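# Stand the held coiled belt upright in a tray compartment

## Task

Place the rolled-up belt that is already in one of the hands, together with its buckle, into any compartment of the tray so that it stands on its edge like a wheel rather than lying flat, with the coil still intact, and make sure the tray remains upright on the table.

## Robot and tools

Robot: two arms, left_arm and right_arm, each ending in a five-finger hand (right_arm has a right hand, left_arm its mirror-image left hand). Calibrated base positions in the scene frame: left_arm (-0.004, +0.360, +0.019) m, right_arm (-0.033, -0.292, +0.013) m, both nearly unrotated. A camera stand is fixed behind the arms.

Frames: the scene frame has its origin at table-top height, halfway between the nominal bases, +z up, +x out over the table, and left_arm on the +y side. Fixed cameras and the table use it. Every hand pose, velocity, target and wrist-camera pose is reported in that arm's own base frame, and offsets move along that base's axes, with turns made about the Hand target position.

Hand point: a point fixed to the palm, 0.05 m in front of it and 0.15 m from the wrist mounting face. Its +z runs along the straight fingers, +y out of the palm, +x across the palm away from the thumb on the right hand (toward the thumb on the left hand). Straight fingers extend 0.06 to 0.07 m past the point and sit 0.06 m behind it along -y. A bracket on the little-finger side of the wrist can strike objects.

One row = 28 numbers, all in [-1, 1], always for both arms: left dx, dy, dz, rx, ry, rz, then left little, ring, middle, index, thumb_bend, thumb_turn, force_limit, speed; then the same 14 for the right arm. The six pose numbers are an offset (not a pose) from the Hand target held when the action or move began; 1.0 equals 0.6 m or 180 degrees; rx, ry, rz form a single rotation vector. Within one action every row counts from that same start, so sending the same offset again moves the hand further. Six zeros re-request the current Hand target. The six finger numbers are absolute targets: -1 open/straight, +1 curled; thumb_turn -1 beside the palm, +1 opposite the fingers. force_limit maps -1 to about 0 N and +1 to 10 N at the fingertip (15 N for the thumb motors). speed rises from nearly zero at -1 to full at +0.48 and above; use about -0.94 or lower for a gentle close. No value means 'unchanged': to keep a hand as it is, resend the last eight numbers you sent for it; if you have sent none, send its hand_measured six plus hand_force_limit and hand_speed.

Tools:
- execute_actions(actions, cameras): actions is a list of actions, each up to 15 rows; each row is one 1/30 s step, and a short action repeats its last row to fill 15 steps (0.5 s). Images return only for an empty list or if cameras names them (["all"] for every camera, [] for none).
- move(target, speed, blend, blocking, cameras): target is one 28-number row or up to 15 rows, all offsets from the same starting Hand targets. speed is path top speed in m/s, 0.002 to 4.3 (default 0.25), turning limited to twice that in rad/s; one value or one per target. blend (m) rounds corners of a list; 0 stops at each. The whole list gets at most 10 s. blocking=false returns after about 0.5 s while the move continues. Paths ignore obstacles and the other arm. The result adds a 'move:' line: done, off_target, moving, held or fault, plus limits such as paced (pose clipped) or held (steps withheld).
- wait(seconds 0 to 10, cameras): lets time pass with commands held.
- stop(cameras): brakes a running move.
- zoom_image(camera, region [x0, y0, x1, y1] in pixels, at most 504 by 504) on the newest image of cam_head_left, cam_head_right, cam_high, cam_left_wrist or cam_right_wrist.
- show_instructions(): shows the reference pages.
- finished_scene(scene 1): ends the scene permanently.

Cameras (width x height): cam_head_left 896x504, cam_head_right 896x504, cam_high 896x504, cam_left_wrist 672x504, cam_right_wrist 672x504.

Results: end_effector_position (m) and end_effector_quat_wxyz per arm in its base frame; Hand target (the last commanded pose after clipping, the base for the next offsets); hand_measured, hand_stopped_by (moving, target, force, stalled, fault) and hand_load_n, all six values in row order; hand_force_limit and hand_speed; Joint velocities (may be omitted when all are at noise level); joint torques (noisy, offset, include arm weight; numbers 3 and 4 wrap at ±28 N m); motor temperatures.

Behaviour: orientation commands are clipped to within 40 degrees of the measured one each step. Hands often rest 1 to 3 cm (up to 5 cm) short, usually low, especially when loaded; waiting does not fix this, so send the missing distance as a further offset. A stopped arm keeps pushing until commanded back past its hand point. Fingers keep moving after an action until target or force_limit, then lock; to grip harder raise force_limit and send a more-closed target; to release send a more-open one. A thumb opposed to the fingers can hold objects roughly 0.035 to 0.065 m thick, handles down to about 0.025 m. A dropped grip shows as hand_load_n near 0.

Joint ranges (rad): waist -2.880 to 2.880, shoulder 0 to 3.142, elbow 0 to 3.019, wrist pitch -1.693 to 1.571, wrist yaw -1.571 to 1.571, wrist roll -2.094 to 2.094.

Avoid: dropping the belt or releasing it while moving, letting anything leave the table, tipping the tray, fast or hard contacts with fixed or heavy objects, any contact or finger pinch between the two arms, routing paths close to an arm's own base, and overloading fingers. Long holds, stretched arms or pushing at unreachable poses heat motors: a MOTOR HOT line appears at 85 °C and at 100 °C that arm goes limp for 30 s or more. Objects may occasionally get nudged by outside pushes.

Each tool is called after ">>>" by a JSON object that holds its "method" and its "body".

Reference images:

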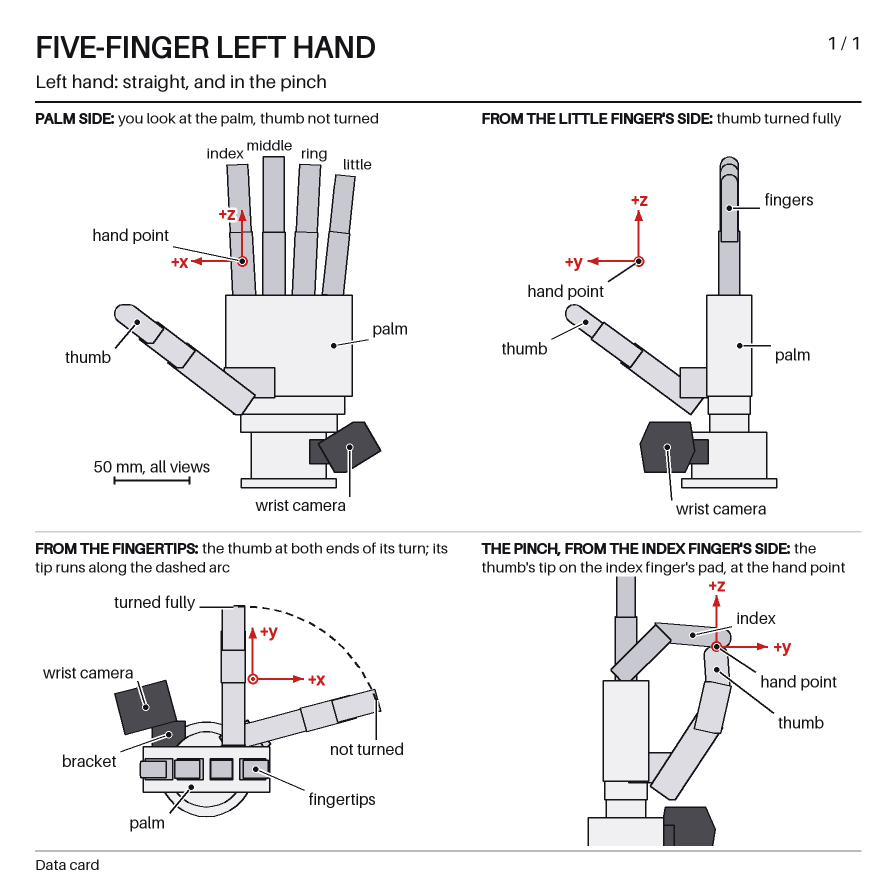

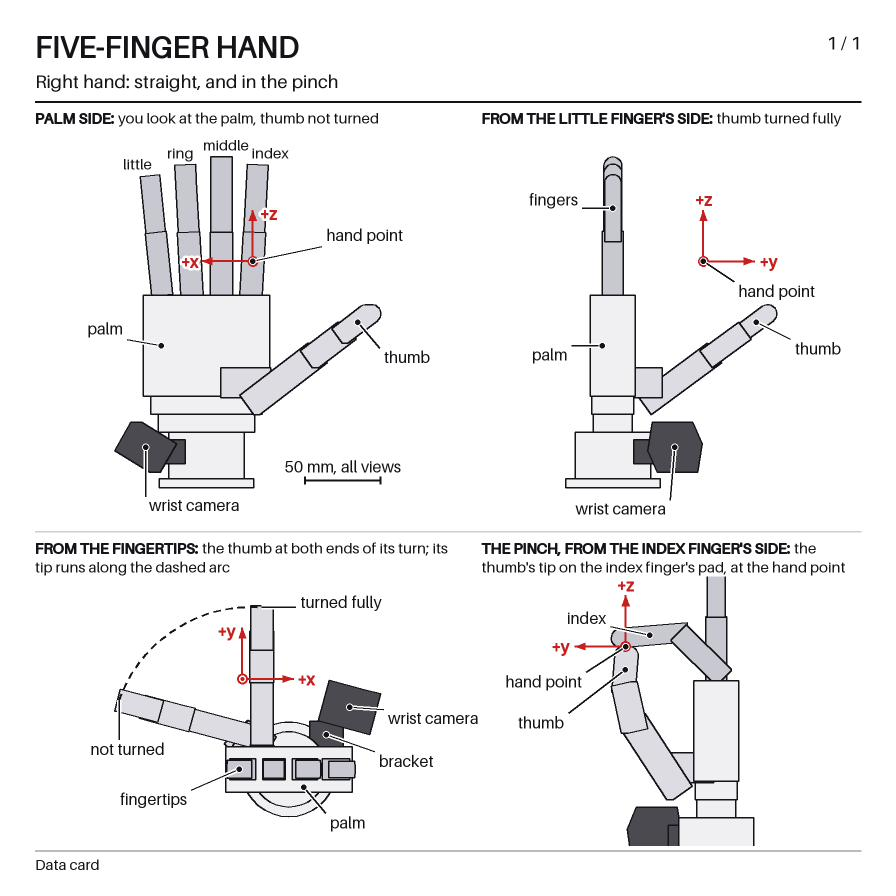

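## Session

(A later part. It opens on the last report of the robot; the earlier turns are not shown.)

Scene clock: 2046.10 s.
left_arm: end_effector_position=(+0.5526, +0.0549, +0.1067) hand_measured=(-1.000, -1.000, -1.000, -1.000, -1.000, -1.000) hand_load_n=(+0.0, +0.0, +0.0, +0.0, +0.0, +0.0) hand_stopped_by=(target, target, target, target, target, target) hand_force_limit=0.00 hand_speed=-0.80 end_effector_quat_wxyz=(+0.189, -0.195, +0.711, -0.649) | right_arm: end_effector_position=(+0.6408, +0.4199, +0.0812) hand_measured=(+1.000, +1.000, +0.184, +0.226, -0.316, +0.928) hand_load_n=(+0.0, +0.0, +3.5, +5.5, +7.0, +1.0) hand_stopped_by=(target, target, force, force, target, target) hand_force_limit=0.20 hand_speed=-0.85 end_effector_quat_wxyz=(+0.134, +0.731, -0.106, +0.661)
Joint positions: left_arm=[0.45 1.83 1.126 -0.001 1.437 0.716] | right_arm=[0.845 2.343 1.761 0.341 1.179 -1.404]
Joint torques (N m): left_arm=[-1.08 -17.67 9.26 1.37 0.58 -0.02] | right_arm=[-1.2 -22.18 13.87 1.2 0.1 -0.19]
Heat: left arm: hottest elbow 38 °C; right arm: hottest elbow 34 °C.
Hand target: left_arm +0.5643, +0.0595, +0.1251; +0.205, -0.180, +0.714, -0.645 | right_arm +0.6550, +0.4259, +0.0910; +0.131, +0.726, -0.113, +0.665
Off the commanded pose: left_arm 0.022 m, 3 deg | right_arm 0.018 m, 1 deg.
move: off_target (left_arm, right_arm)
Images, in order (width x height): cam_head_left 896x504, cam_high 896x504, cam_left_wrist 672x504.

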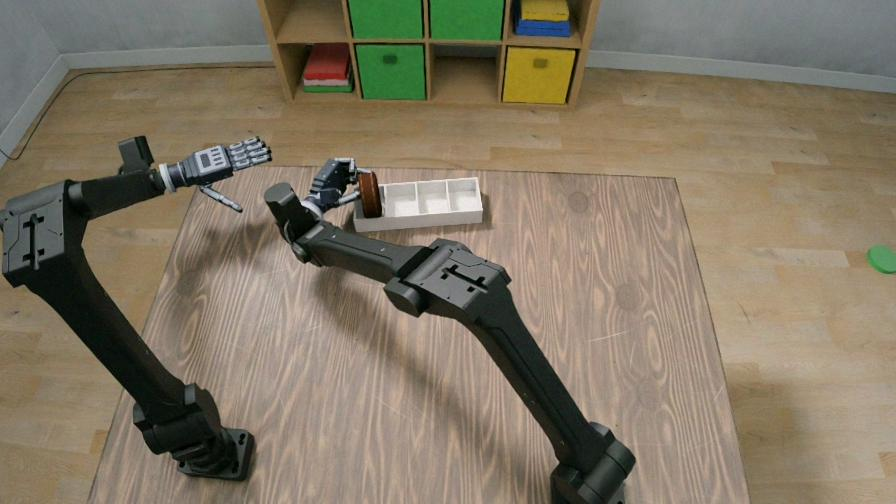

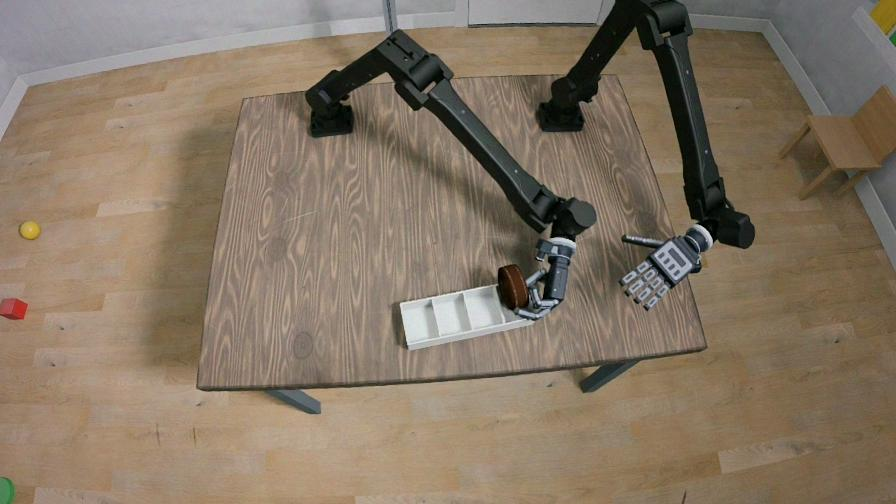

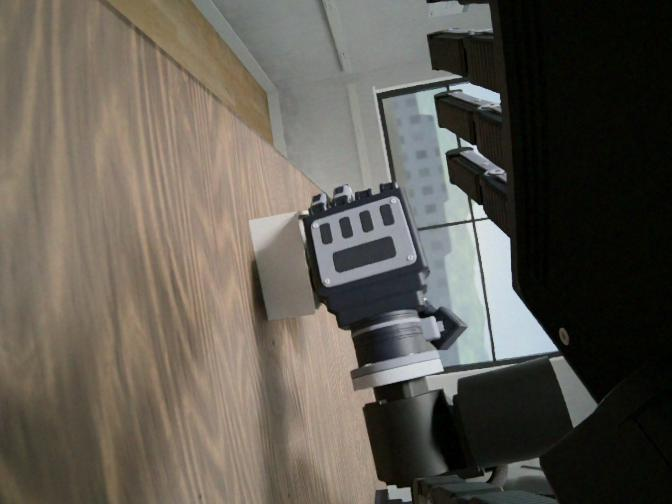

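>>> {"method": "move", "body": {"target": [[0, 0, 0, 0, 0, 0, -1, -1, -1, -1, -1, -1, 0, -0.8, 0.025, 0.0024, 0.0, 0, 0, 0, 1.0, 1.0, 0.3, 0.3, -0.312, 0.928, 0.2, -0.85], [0, 0, 0, 0, 0, 0, -1, -1, -1, -1, -1, -1, 0, -0.8, 0.025, 0.0024, -0.022, 0, 0, 0, 1.0, 1.0, 0.3, 0.3, -0.312, 0.928, 0.2, -0.85]], "speed": [0.05, 0.05], "cameras": ["cam_left_wrist", "cam_high", "cam_head_left"]}}

>>> {"method": "zoom_image", "body": {"camera": "cam_left_wrist", "region": [200, 130, 520, 370]}}

>>> {"method": "zoom_image", "body": {"camera": "cam_high", "region": [440, 200, 590, 350]}}

>>> {"method": "zoom_image", "body": {"camera": "cam_head_left", "region": [300, 120, 440, 240]}}

Scene clock: 2063.10 s.
left_arm: end_effector_position=(+0.5526, +0.0549, +0.1067) hand_measured=(-1.000, -1.000, -1.000, -1.000, -1.000, -1.000) hand_load_n=(+0.0, +0.0, +0.0, +0.0, +0.0, +0.0) hand_stopped_by=(target, target, target, target, target, target) hand_force_limit=0.00 hand_speed=-0.80 end_effector_quat_wxyz=(+0.189, -0.195, +0.711, -0.649) | right_arm: end_effector_position=(+0.6577, +0.4227, +0.0760) hand_measured=(+1.000, +1.000, +0.184, +0.226, -0.316, +0.928) hand_load_n=(+0.0, +0.0, +4.0, +6.0, +6.5, +0.5) hand_stopped_by=(target, target, force, force, target, target) hand_force_limit=0.20 hand_speed=-0.85 end_effector_quat_wxyz=(+0.136, +0.732, -0.104, +0.660)
Joint positions: left_arm=[0.45 1.83 1.126 -0.001 1.437 0.716] | right_arm=[0.831 2.384 1.824 0.322 1.165 -1.413]
Joint torques (N m): left_arm=[-1.14 -17.79 9.24 1.36 0.56 -0.03] | right_arm=[-1.14 -21.95 13.39 1.94 0.13 -0.15]
Heat: left arm: hottest elbow 38 °C; right arm: hottest elbow 36 °C.
Hand target: left_arm +0.5643, +0.0595, +0.1251; +0.205, -0.180, +0.714, -0.645 | right_arm +0.6700, +0.4274, +0.0777; +0.131, +0.726, -0.114, +0.665
Off the commanded pose: left_arm 0.022 m, 3 deg | right_arm 0.013 m, 2 deg.
move: off_target (left_arm, right_arm)
Images, in order (width x height): cam_head_left 896x504, cam_high 896x504, cam_left_wrist 672x504.

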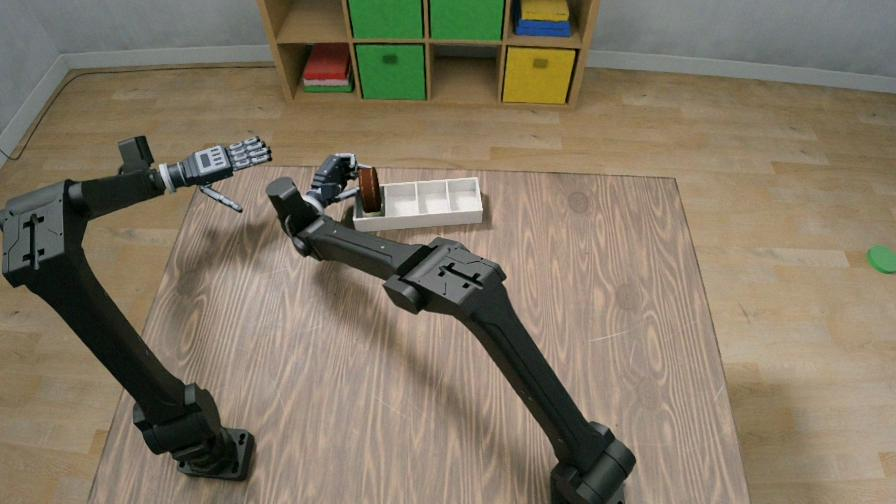

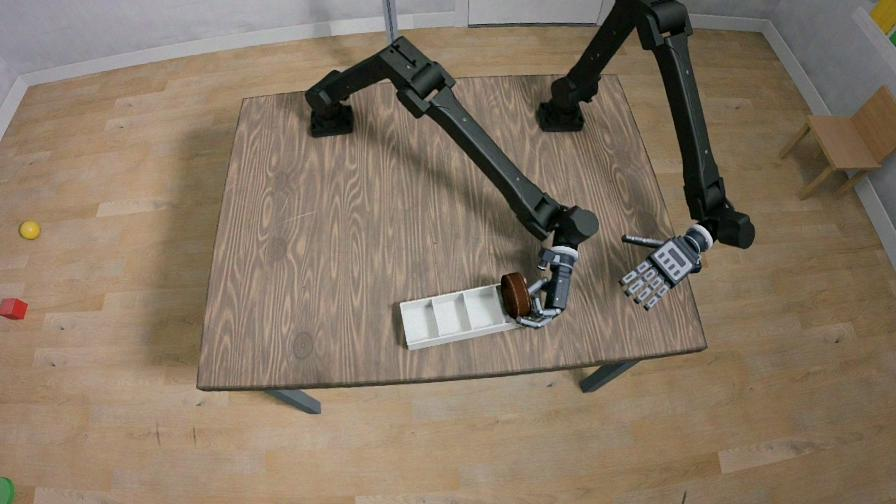

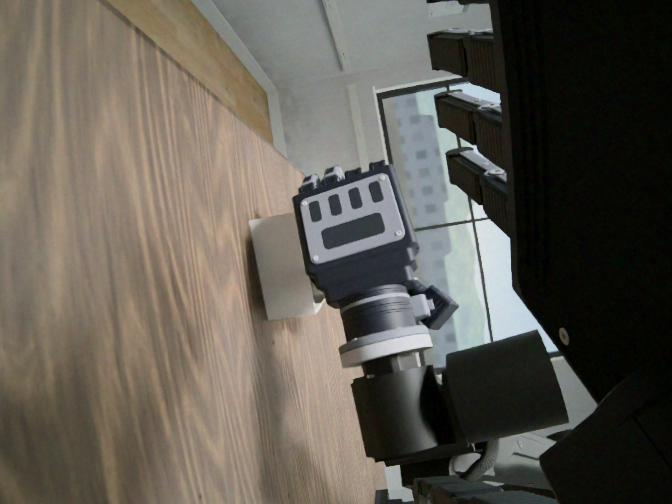

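Scaled by 1.575 from the camera's 672x504 image, which has a finer 960x720 frame.

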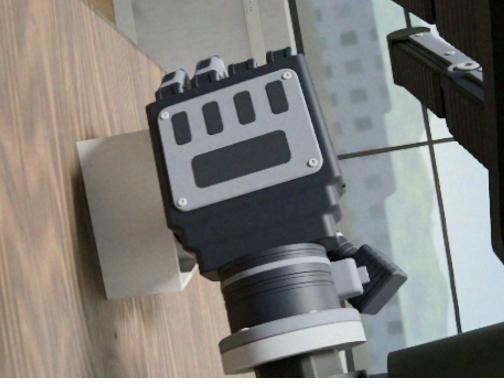

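Scaled by 3.360 from the camera's 896x504 image, which has a finer 1280x720 frame.

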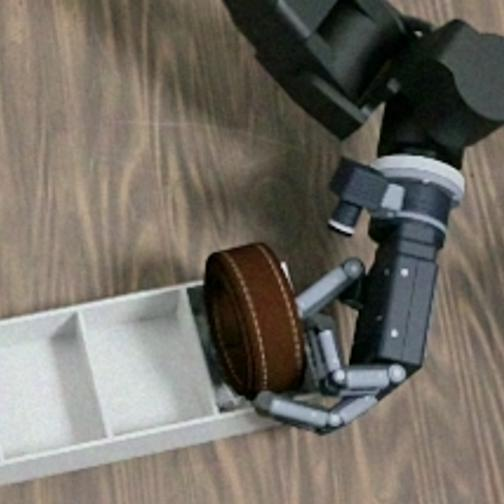

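Scaled by 3.600 from the camera's 896x504 image, which has a finer 1280x720 frame.

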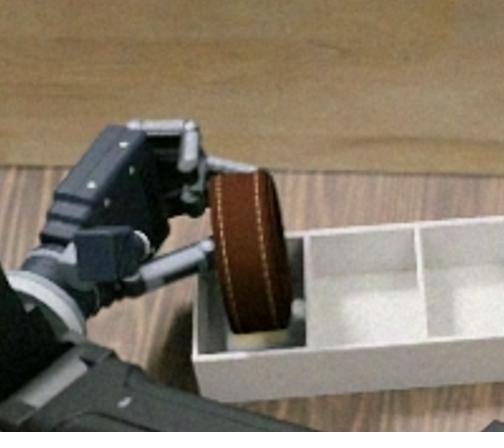

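>>> {"method": "move", "body": {"target": [[0, 0, 0, 0, 0, 0, -1, -1, -1, -1, -1, -1, 0, -0.8, -0.002, 0.0, -0.0167, 0, 0, 0, 1.0, 1.0, 0.3, 0.3, -0.312, 0.928, 0.2, -0.85]], "speed": [0.04], "cameras": ["cam_left_wrist", "cam_high", "cam_head_left"]}}

>>> {"method": "zoom_image", "body": {"camera": "cam_left_wrist", "region": [200, 130, 520, 370]}}

>>> {"method": "zoom_image", "body": {"camera": "cam_high", "region": [440, 200, 590, 350]}}

>>> {"method": "zoom_image", "body": {"camera": "cam_head_left", "region": [300, 120, 440, 240]}}

Scene clock: 2075.90 s.
left_arm: end_effector_position=(+0.5526, +0.0549, +0.1067) hand_measured=(-1.000, -1.000, -1.000, -1.000, -1.000, -1.000) hand_load_n=(+0.0, +0.0, +0.0, +0.0, +0.0, +0.0) hand_stopped_by=(target, target, target, target, target, target) hand_force_limit=0.00 hand_speed=-0.80 end_effector_quat_wxyz=(+0.189, -0.195, +0.711, -0.649) | right_arm: end_effector_position=(+0.6580, +0.4225, +0.0686) hand_measured=(+1.000, +1.000, +0.184, +0.226, -0.316, +0.928) hand_load_n=(+0.0, +0.0, +4.5, +6.0, +6.0, +0.0) hand_stopped_by=(target, target, force, force, target, target) hand_force_limit=0.20 hand_speed=-0.85 end_effector_quat_wxyz=(+0.136, +0.732, -0.104, +0.660)
Joint positions: left_arm=[0.45 1.83 1.126 -0.001 1.437 0.716] | right_arm=[0.83 2.396 1.824 0.336 1.165 -1.415]
Joint torques (N m): left_arm=[-1.14 -17.67 9.26 1.42 0.56 -0.02] | right_arm=[-1.03 -21.95 13.03 2.06 0.18 -0.13]
Heat: left arm: hottest elbow 38 °C; right arm: hottest elbow 36 °C.
Hand target: left_arm +0.5643, +0.0595, +0.1251; +0.205, -0.180, +0.714, -0.645 | right_arm +0.6689, +0.4273, +0.0679; +0.131, +0.726, -0.114, +0.666
Off the commanded pose: left_arm 0.022 m, 3 deg | right_arm 0.012 m, 2 deg.
move: off_target (left_arm, right_arm)
Images, in order (width x height): cam_head_left 896x504, cam_high 896x504, cam_left_wrist 672x504.

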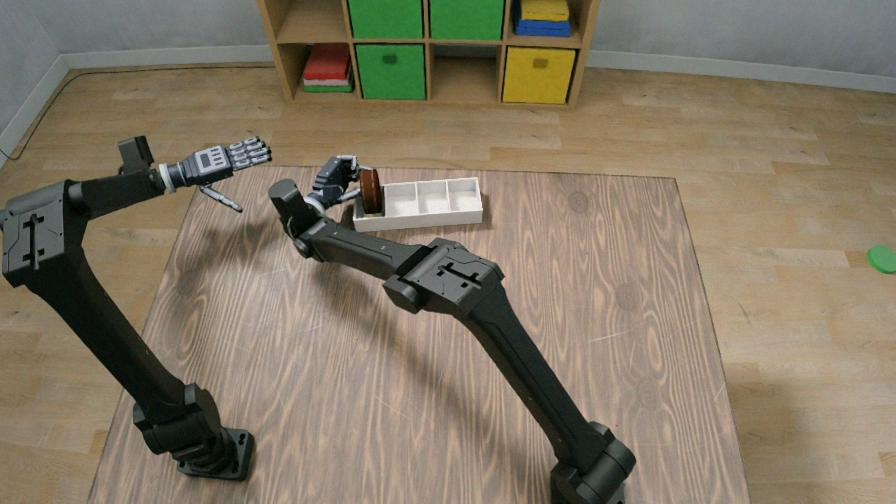

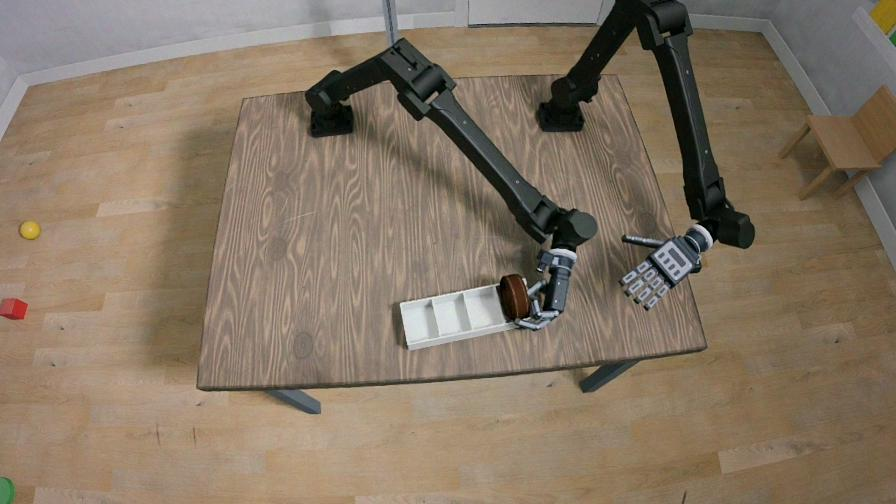

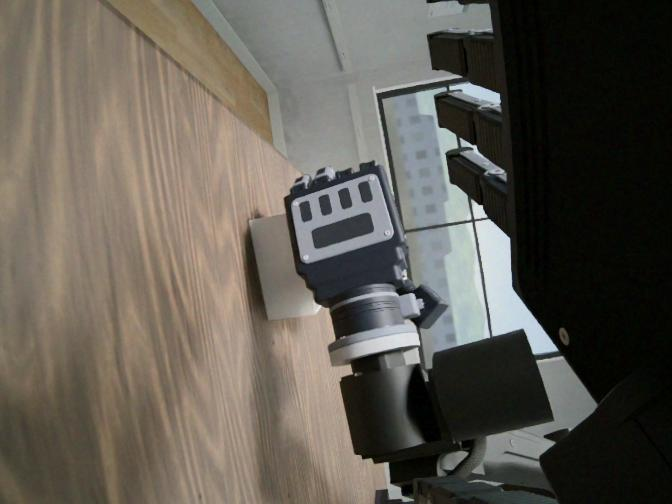

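Scaled by 1.575 from the camera's 672x504 image, which has a finer 960x720 frame.

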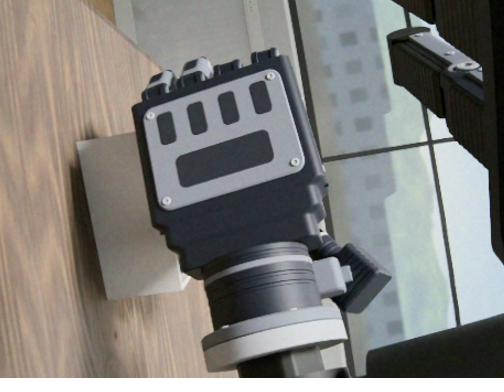

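Scaled by 3.360 from the camera's 896x504 image, which has a finer 1280x720 frame.

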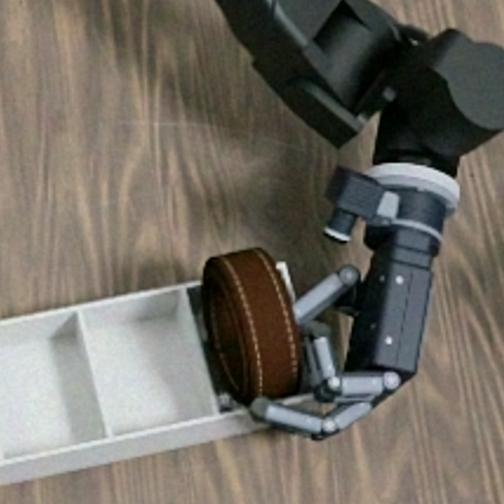

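Scaled by 3.600 from the camera's 896x504 image, which has a finer 1280x720 frame.

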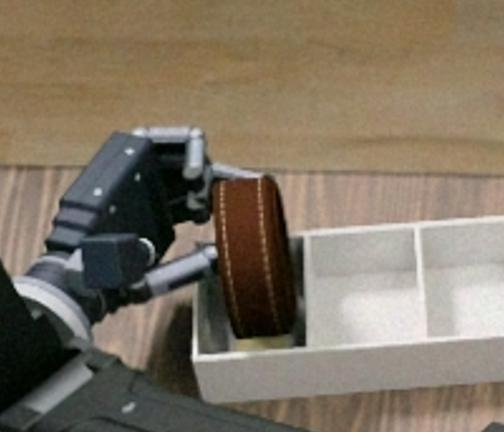

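>>> {"method": "move", "body": {"target": [[0, 0, 0, 0, 0, 0, -1, -1, -1, -1, -1, -1, 0, -0.8, -0.003, 0.0, -0.006, 0, 0, 0, 1.0, 1.0, 0.3, 0.3, -0.312, 0.928, 0.2, -0.85], [0, 0, 0, 0, 0, 0, -1, -1, -1, -1, -1, -1, 0, -0.8, -0.003, 0.0, -0.006, 0, 0, 0, 1.0, 1.0, -0.3, -0.3, -0.312, 0.928, 0.2, -0.88]], "speed": [0.04, 0.04], "cameras": ["cam_left_wrist", "cam_high", "cam_head_left", "cam_right_wrist"]}}

>>> {"method": "zoom_image", "body": {"camera": "cam_high", "region": [440, 200, 590, 350]}}

>>> {"method": "zoom_image", "body": {"camera": "cam_head_left", "region": [300, 120, 440, 240]}}

Scene clock: 2090.97 s.
left_arm: end_effector_position=(+0.5526, +0.0549, +0.1067) hand_measured=(-1.000, -1.000, -1.000, -1.000, -1.000, -1.000) hand_load_n=(+0.0, +0.0, +0.0, +0.0, +0.0, -0.5) hand_stopped_by=(target, target, target, target, target, target) hand_force_limit=0.00 hand_speed=-0.80 end_effector_quat_wxyz=(+0.189, -0.195, +0.711, -0.649) | right_arm: end_effector_position=(+0.6578, +0.4224, +0.0625) hand_measured=(+1.000, +1.000, -0.300, -0.300, -0.314, +0.928) hand_load_n=(+0.0, +0.0, +0.0, +0.0, +0.0, +0.0) hand_stopped_by=(target, target, target, target, target, target) hand_force_limit=0.20 hand_speed=-0.88 end_effector_quat_wxyz=(+0.137, +0.732, -0.104, +0.659)
Joint positions: left_arm=[0.45 1.83 1.126 -0.001 1.437 0.716] | right_arm=[0.83 2.405 1.824 0.342 1.165 -1.415]
Joint torques (N m): left_arm=[-1.2 -17.9 9.26 1.4 0.6 -0.02] | right_arm=[-0.91 -22.53 12.52 2.07 0.25 -0.11]
Heat: left arm: hottest elbow 39 °C; right arm: hottest elbow 37 °C.
Hand target: left_arm +0.5643, +0.0595, +0.1251; +0.205, -0.180, +0.714, -0.645 | right_arm +0.6671, +0.4273, +0.0641; +0.131, +0.726, -0.114, +0.666
Off the commanded pose: left_arm 0.022 m, 3 deg | right_arm 0.011 m, 2 deg.
move: off_target (left_arm, right_arm); target 2's new numbers were sent with right_arm's hand 0.011 m and 1 deg from that target
Images, in order (width x height): cam_head_left 896x504, cam_high 896x504, cam_left_wrist 672x504, cam_right_wrist 672x504.

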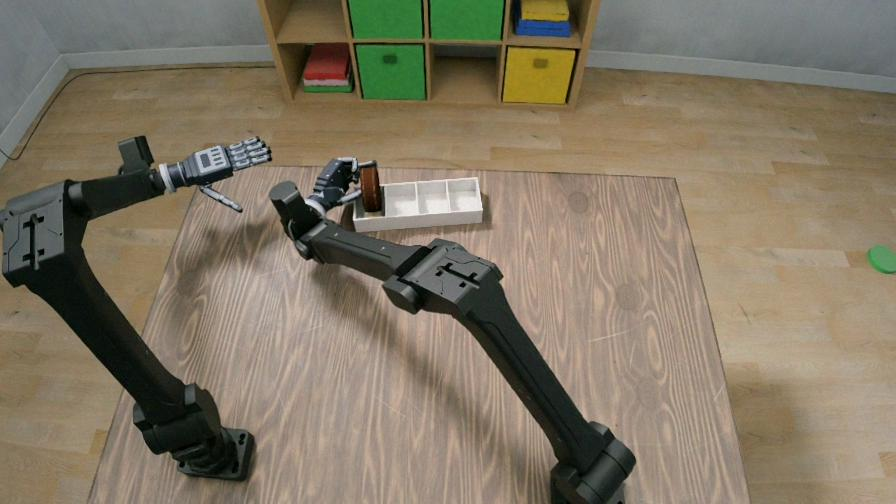

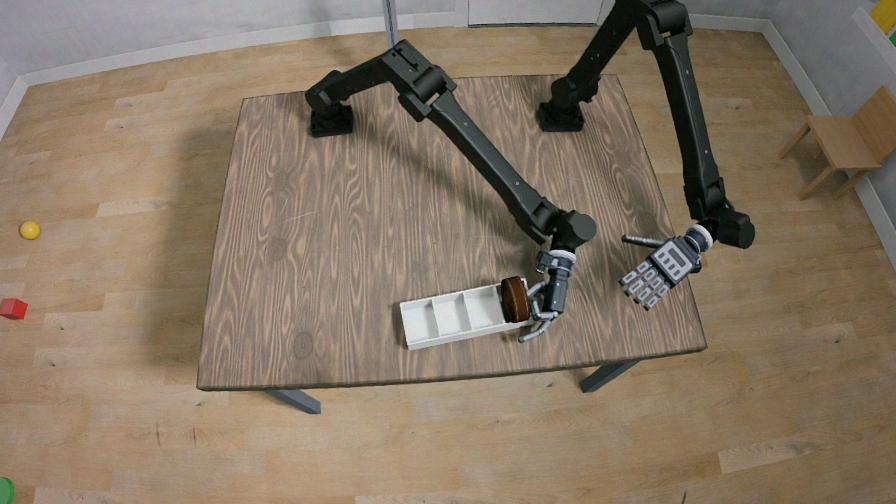

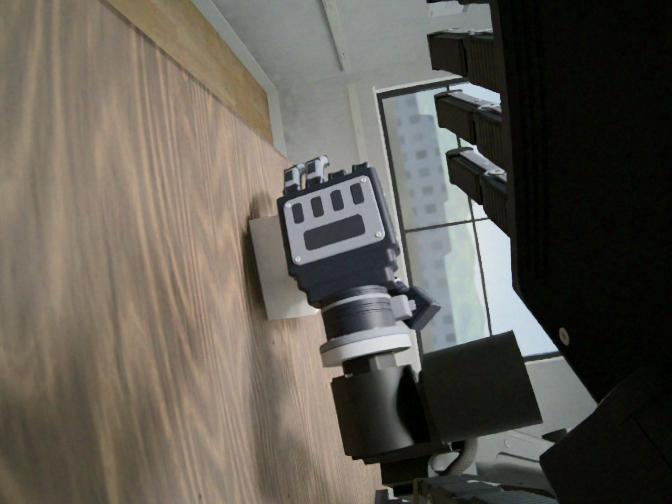

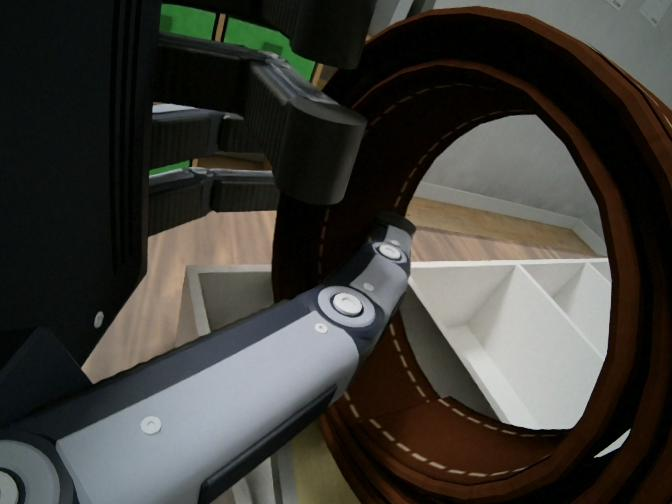

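Scaled by 3.360 from the camera's 896x504 image, which has a finer 1280x720 frame.

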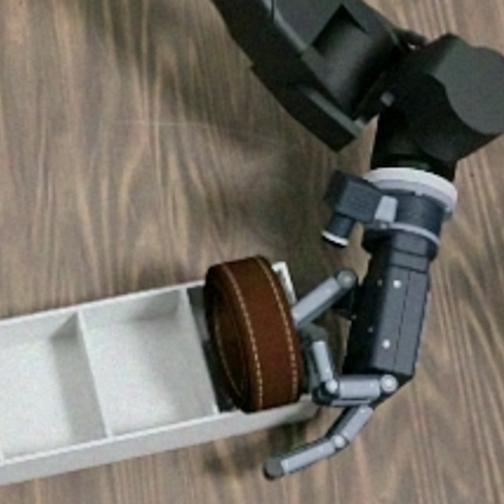

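Scaled by 3.600 from the camera's 896x504 image, which has a finer 1280x720 frame.

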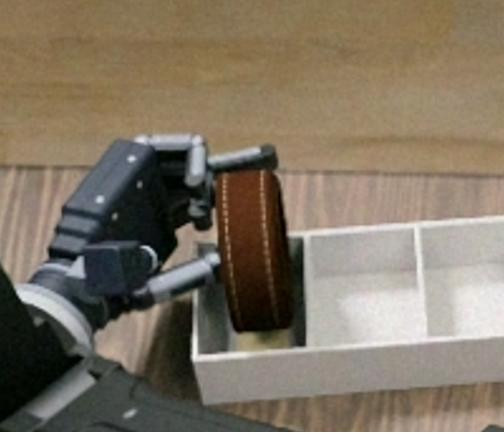

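>>> {"method": "move", "body": {"target": [[-0.05, 0.17, 0.05, 0, 0, 0, -1, -1, -1, -1, -1, -1, 0, -0.8, 0, 0.0, 0, 0, 0, 0, 1.0, 1.0, -0.3, -0.3, -0.312, 0.928, 0.2, -0.88], [-0.05, 0.17, 0.05, 0, 0, 0, -1, -1, -1, -1, -1, -1, 0, -0.8, -0.0096, 0.05, 0.004, 0, 0, 0, 1.0, 1.0, -0.3, -0.3, -0.312, 0.928, 0.2, -0.88]], "speed": [0.2, 0.04], "cameras": ["cam_left_wrist", "cam_high", "cam_head_left", "cam_right_wrist"]}}

>>> {"method": "zoom_image", "body": {"camera": "cam_high", "region": [440, 200, 590, 350]}}

>>> {"method": "zoom_image", "body": {"camera": "cam_head_left", "region": [300, 120, 440, 240]}}

Scene clock: 2110.93 s.
left_arm: end_effector_position=(+0.5240, +0.1561, +0.1356) hand_measured=(-1.000, -1.000, -1.000, -1.000, -1.000, -1.000) hand_load_n=(-0.5, +0.0, +0.0, +0.0, +0.0, +0.0) hand_stopped_by=(target, target, target, target, target, target) hand_force_limit=0.00 hand_speed=-0.80 end_effector_quat_wxyz=(+0.232, -0.223, +0.672, -0.667) | right_arm: end_effector_position=(+0.6553, +0.4447, +0.0641) hand_measured=(+1.000, +1.000, -0.300, -0.300, -0.314, +0.928) hand_load_n=(+0.0, +0.0, +0.0, +0.0, +0.0, +0.0) hand_stopped_by=(target, target, target, target, target, target) hand_force_limit=0.20 hand_speed=-0.88 end_effector_quat_wxyz=(+0.141, +0.730, -0.104, +0.661)
Joint positions: left_arm=[0.653 1.829 1.19 -0.193 1.568 0.847] | right_arm=[0.853 2.445 1.906 0.298 1.195 -1.414]
Joint torques (N m): left_arm=[-1.38 -17.61 9.55 1.37 0.81 -0.05] | right_arm=[-0.21 -22.53 13.86 1.22 0.29 -0.01]
Heat: left arm: hottest elbow 39 °C; right arm: hottest elbow 37 °C.
Hand target: left_arm +0.5343, +0.1615, +0.1552; +0.205, -0.180, +0.714, -0.645 | right_arm +0.6612, +0.4575, +0.0664; +0.131, +0.726, -0.114, +0.666
Off the commanded pose: left_arm 0.023 m, 8 deg | right_arm 0.014 m, 2 deg.
move: off_target (left_arm, right_arm)
Images, in order (width x height): cam_head_left 896x504, cam_high 896x504, cam_left_wrist 672x504, cam_right_wrist 672x504.

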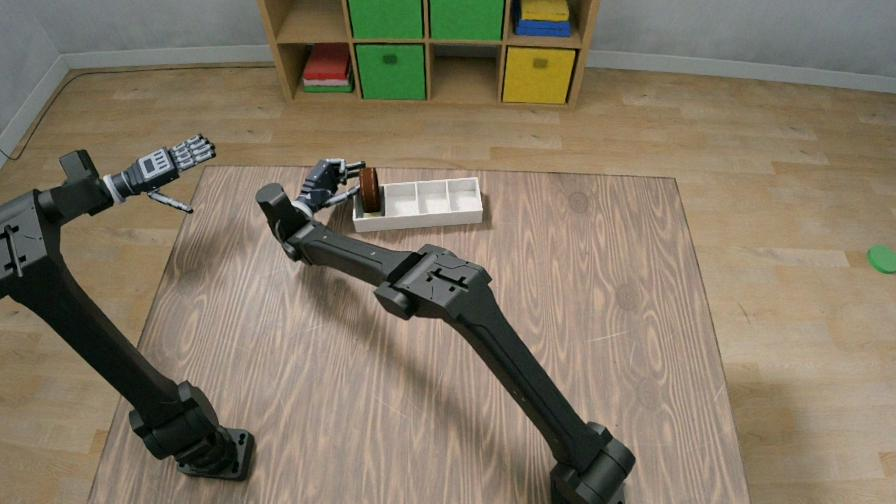

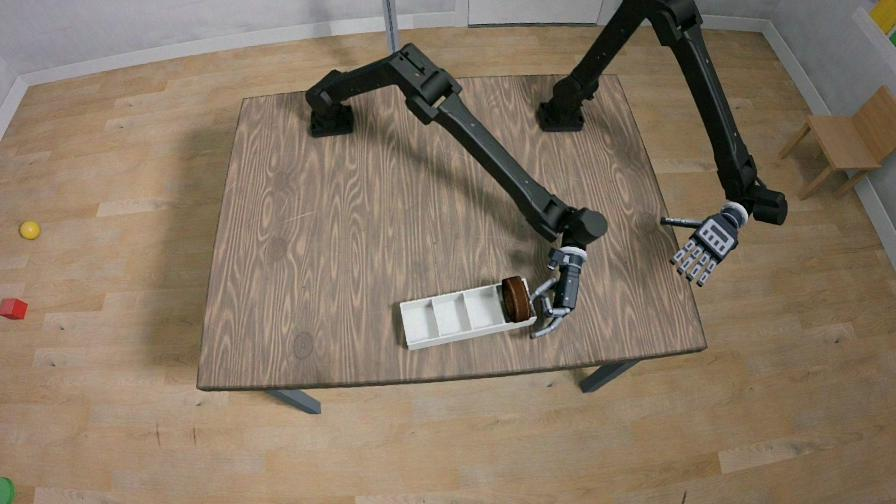

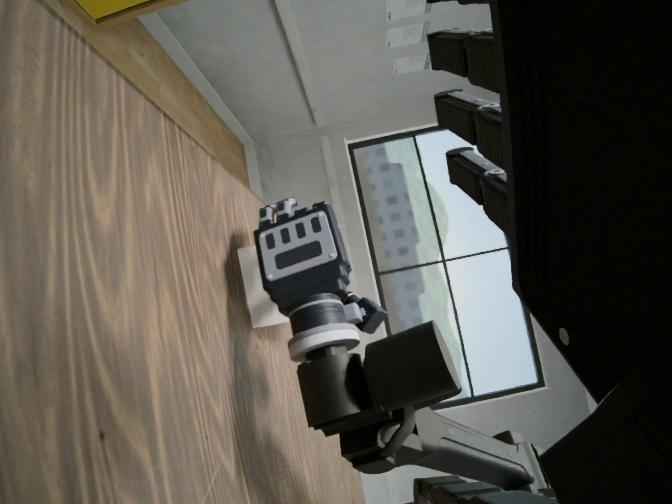

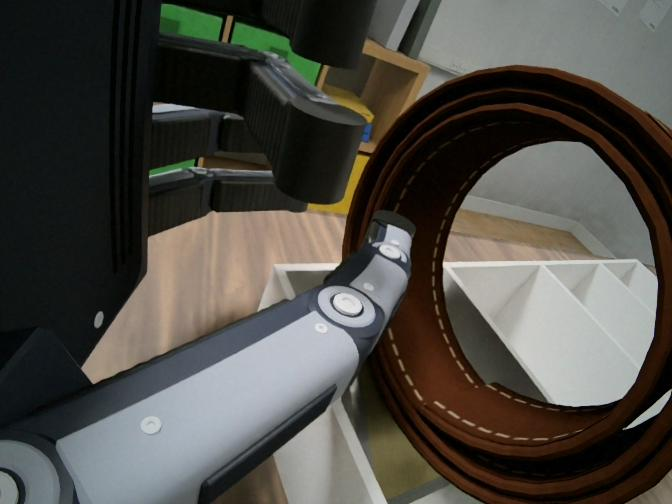

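Scaled by 3.360 from the camera's 896x504 image, which has a finer 1280x720 frame.

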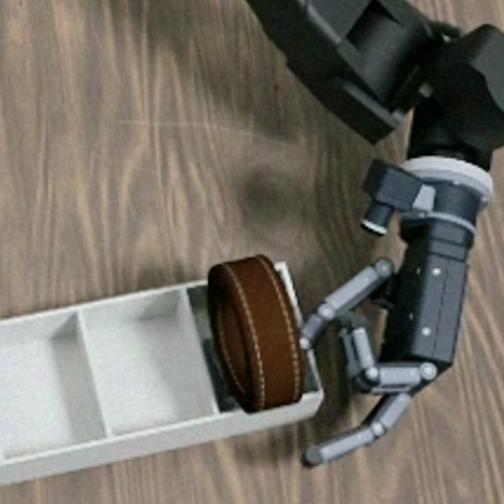

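Scaled by 3.600 from the camera's 896x504 image, which has a finer 1280x720 frame.

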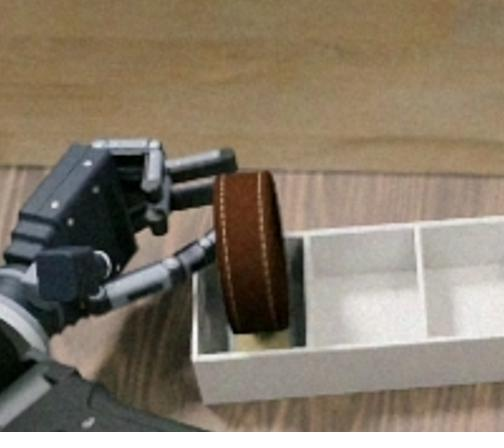

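>>> {"method": "move", "body": {"target": [[0, 0, 0, 0, 0, 0, -1, -1, -1, -1, -1, -1, 0, -0.8, -0.010, 0.08, 0.01, 0, 0, 0, 1.0, 1.0, -0.3, -0.3, -0.312, 0.928, 0.2, -0.88], [0, 0, 0, 0, 0, 0, -1, -1, -1, -1, -1, -1, 0, -0.8, -0.1, 0.08, 0.2, 0, 0, 0, 1.0, 1.0, -0.3, -0.3, -0.312, 0.928, 0.2, -0.88]], "speed": [0.06, 0.15], "blend": [0.01, 0], "cameras": ["cam_left_wrist", "cam_high", "cam_head_left", "cam_right_wrist"]}}

>>> {"method": "zoom_image", "body": {"camera": "cam_high", "region": [440, 230, 560, 350]}}

>>> {"method": "zoom_image", "body": {"camera": "cam_head_left", "region": [330, 140, 430, 240]}}

>>> {"method": "zoom_image", "body": {"camera": "cam_left_wrist", "region": [180, 170, 420, 370]}}

Scene clock: 2122.13 s.
left_arm: end_effector_position=(+0.5240, +0.1561, +0.1356) hand_measured=(-1.000, -1.000, -1.000, -1.000, -1.000, -1.000) hand_load_n=(+0.0, +0.0, +0.0, +0.0, +0.0, +0.0) hand_stopped_by=(target, target, target, target, target, target) hand_force_limit=0.00 hand_speed=-0.80 end_effector_quat_wxyz=(+0.232, -0.223, +0.672, -0.667) | right_arm: end_effector_position=(+0.6043, +0.5044, +0.1984) hand_measured=(+1.000, +1.000, -0.300, -0.300, -0.314, +0.928) hand_load_n=(+0.0, +0.0, +0.0, +0.0, +0.0, +0.0) hand_stopped_by=(target, target, target, target, target, target) hand_force_limit=0.20 hand_speed=-0.88 end_effector_quat_wxyz=(+0.126, +0.723, -0.119, +0.669)
Joint positions: left_arm=[0.653 1.829 1.19 -0.193 1.568 0.847] | right_arm=[0.954 2.318 2.052 -0.004 1.293 -1.333]
Joint torques (N m): left_arm=[-1.32 -18.02 9.59 1.44 0.79 -0.08] | right_arm=[-0.32 -24.29 9.13 1.02 0.31 -0.02]
Heat: left arm: hottest elbow 40 °C; right arm: hottest elbow 37 °C.
Hand target: left_arm +0.5343, +0.1615, +0.1552; +0.205, -0.180, +0.714, -0.645 | right_arm +0.6013, +0.5055, +0.1865; +0.130, +0.726, -0.114, +0.666
Off the commanded pose: left_arm 0.023 m, 8 deg | right_arm 0.012 m, 1 deg.
move: off_target (left_arm, right_arm)
Images, in order (width x height): cam_head_left 896x504, cam_high 896x504, cam_left_wrist 672x504, cam_right_wrist 672x504.

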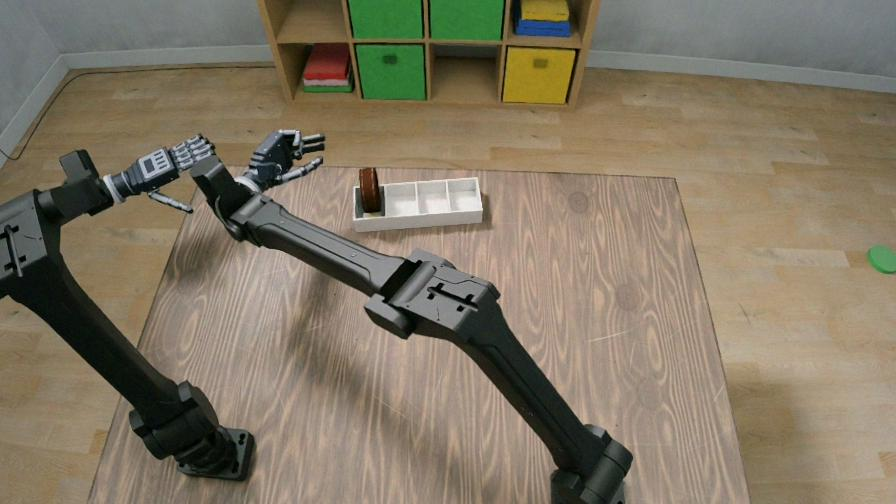

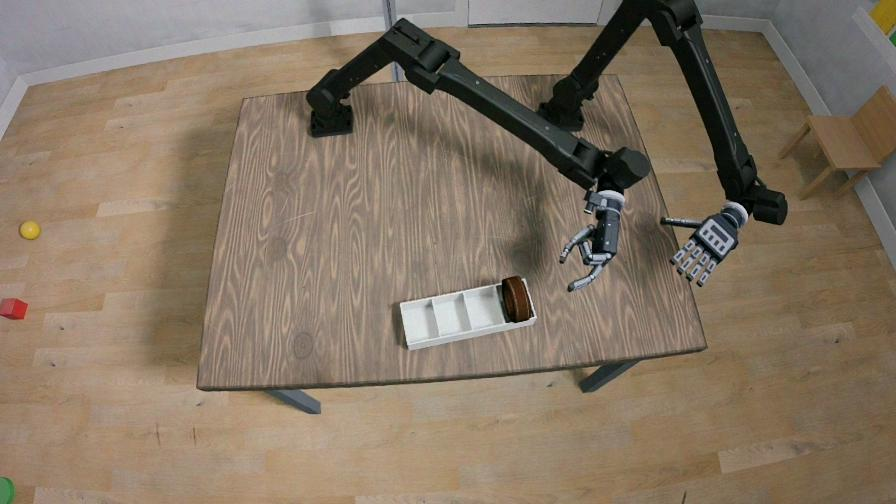

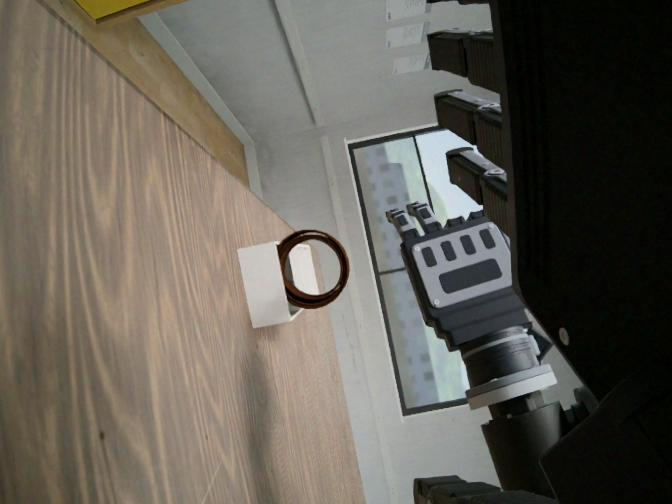

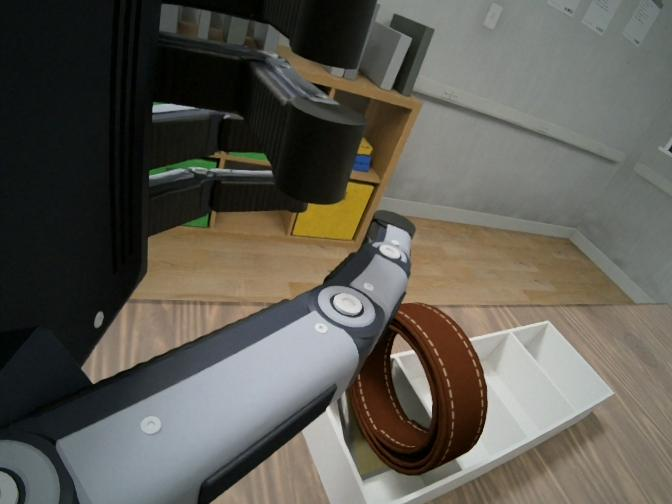

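Scaled by 4.200 from the camera's 896x504 image, which has a finer 1280x720 frame.

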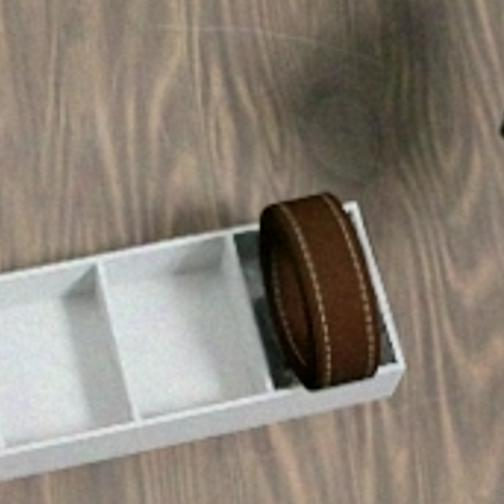

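Scaled by 5.040 from the camera's 896x504 image, which has a finer 1280x720 frame.

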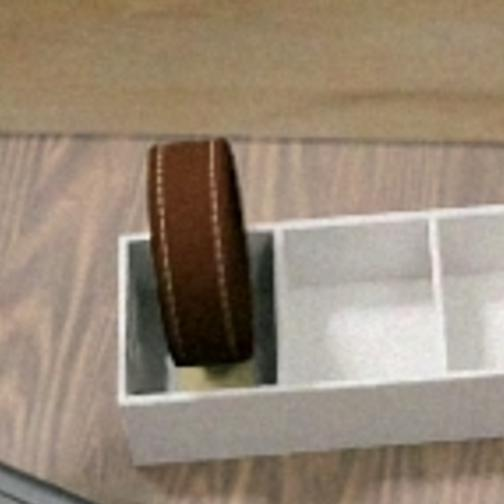

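Scaled by 2.100 from the camera's 672x504 image, which has a finer 960x720 frame.

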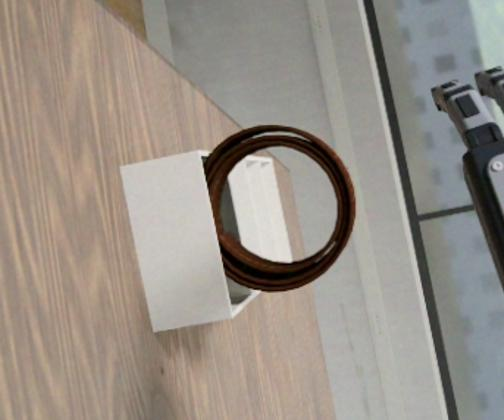

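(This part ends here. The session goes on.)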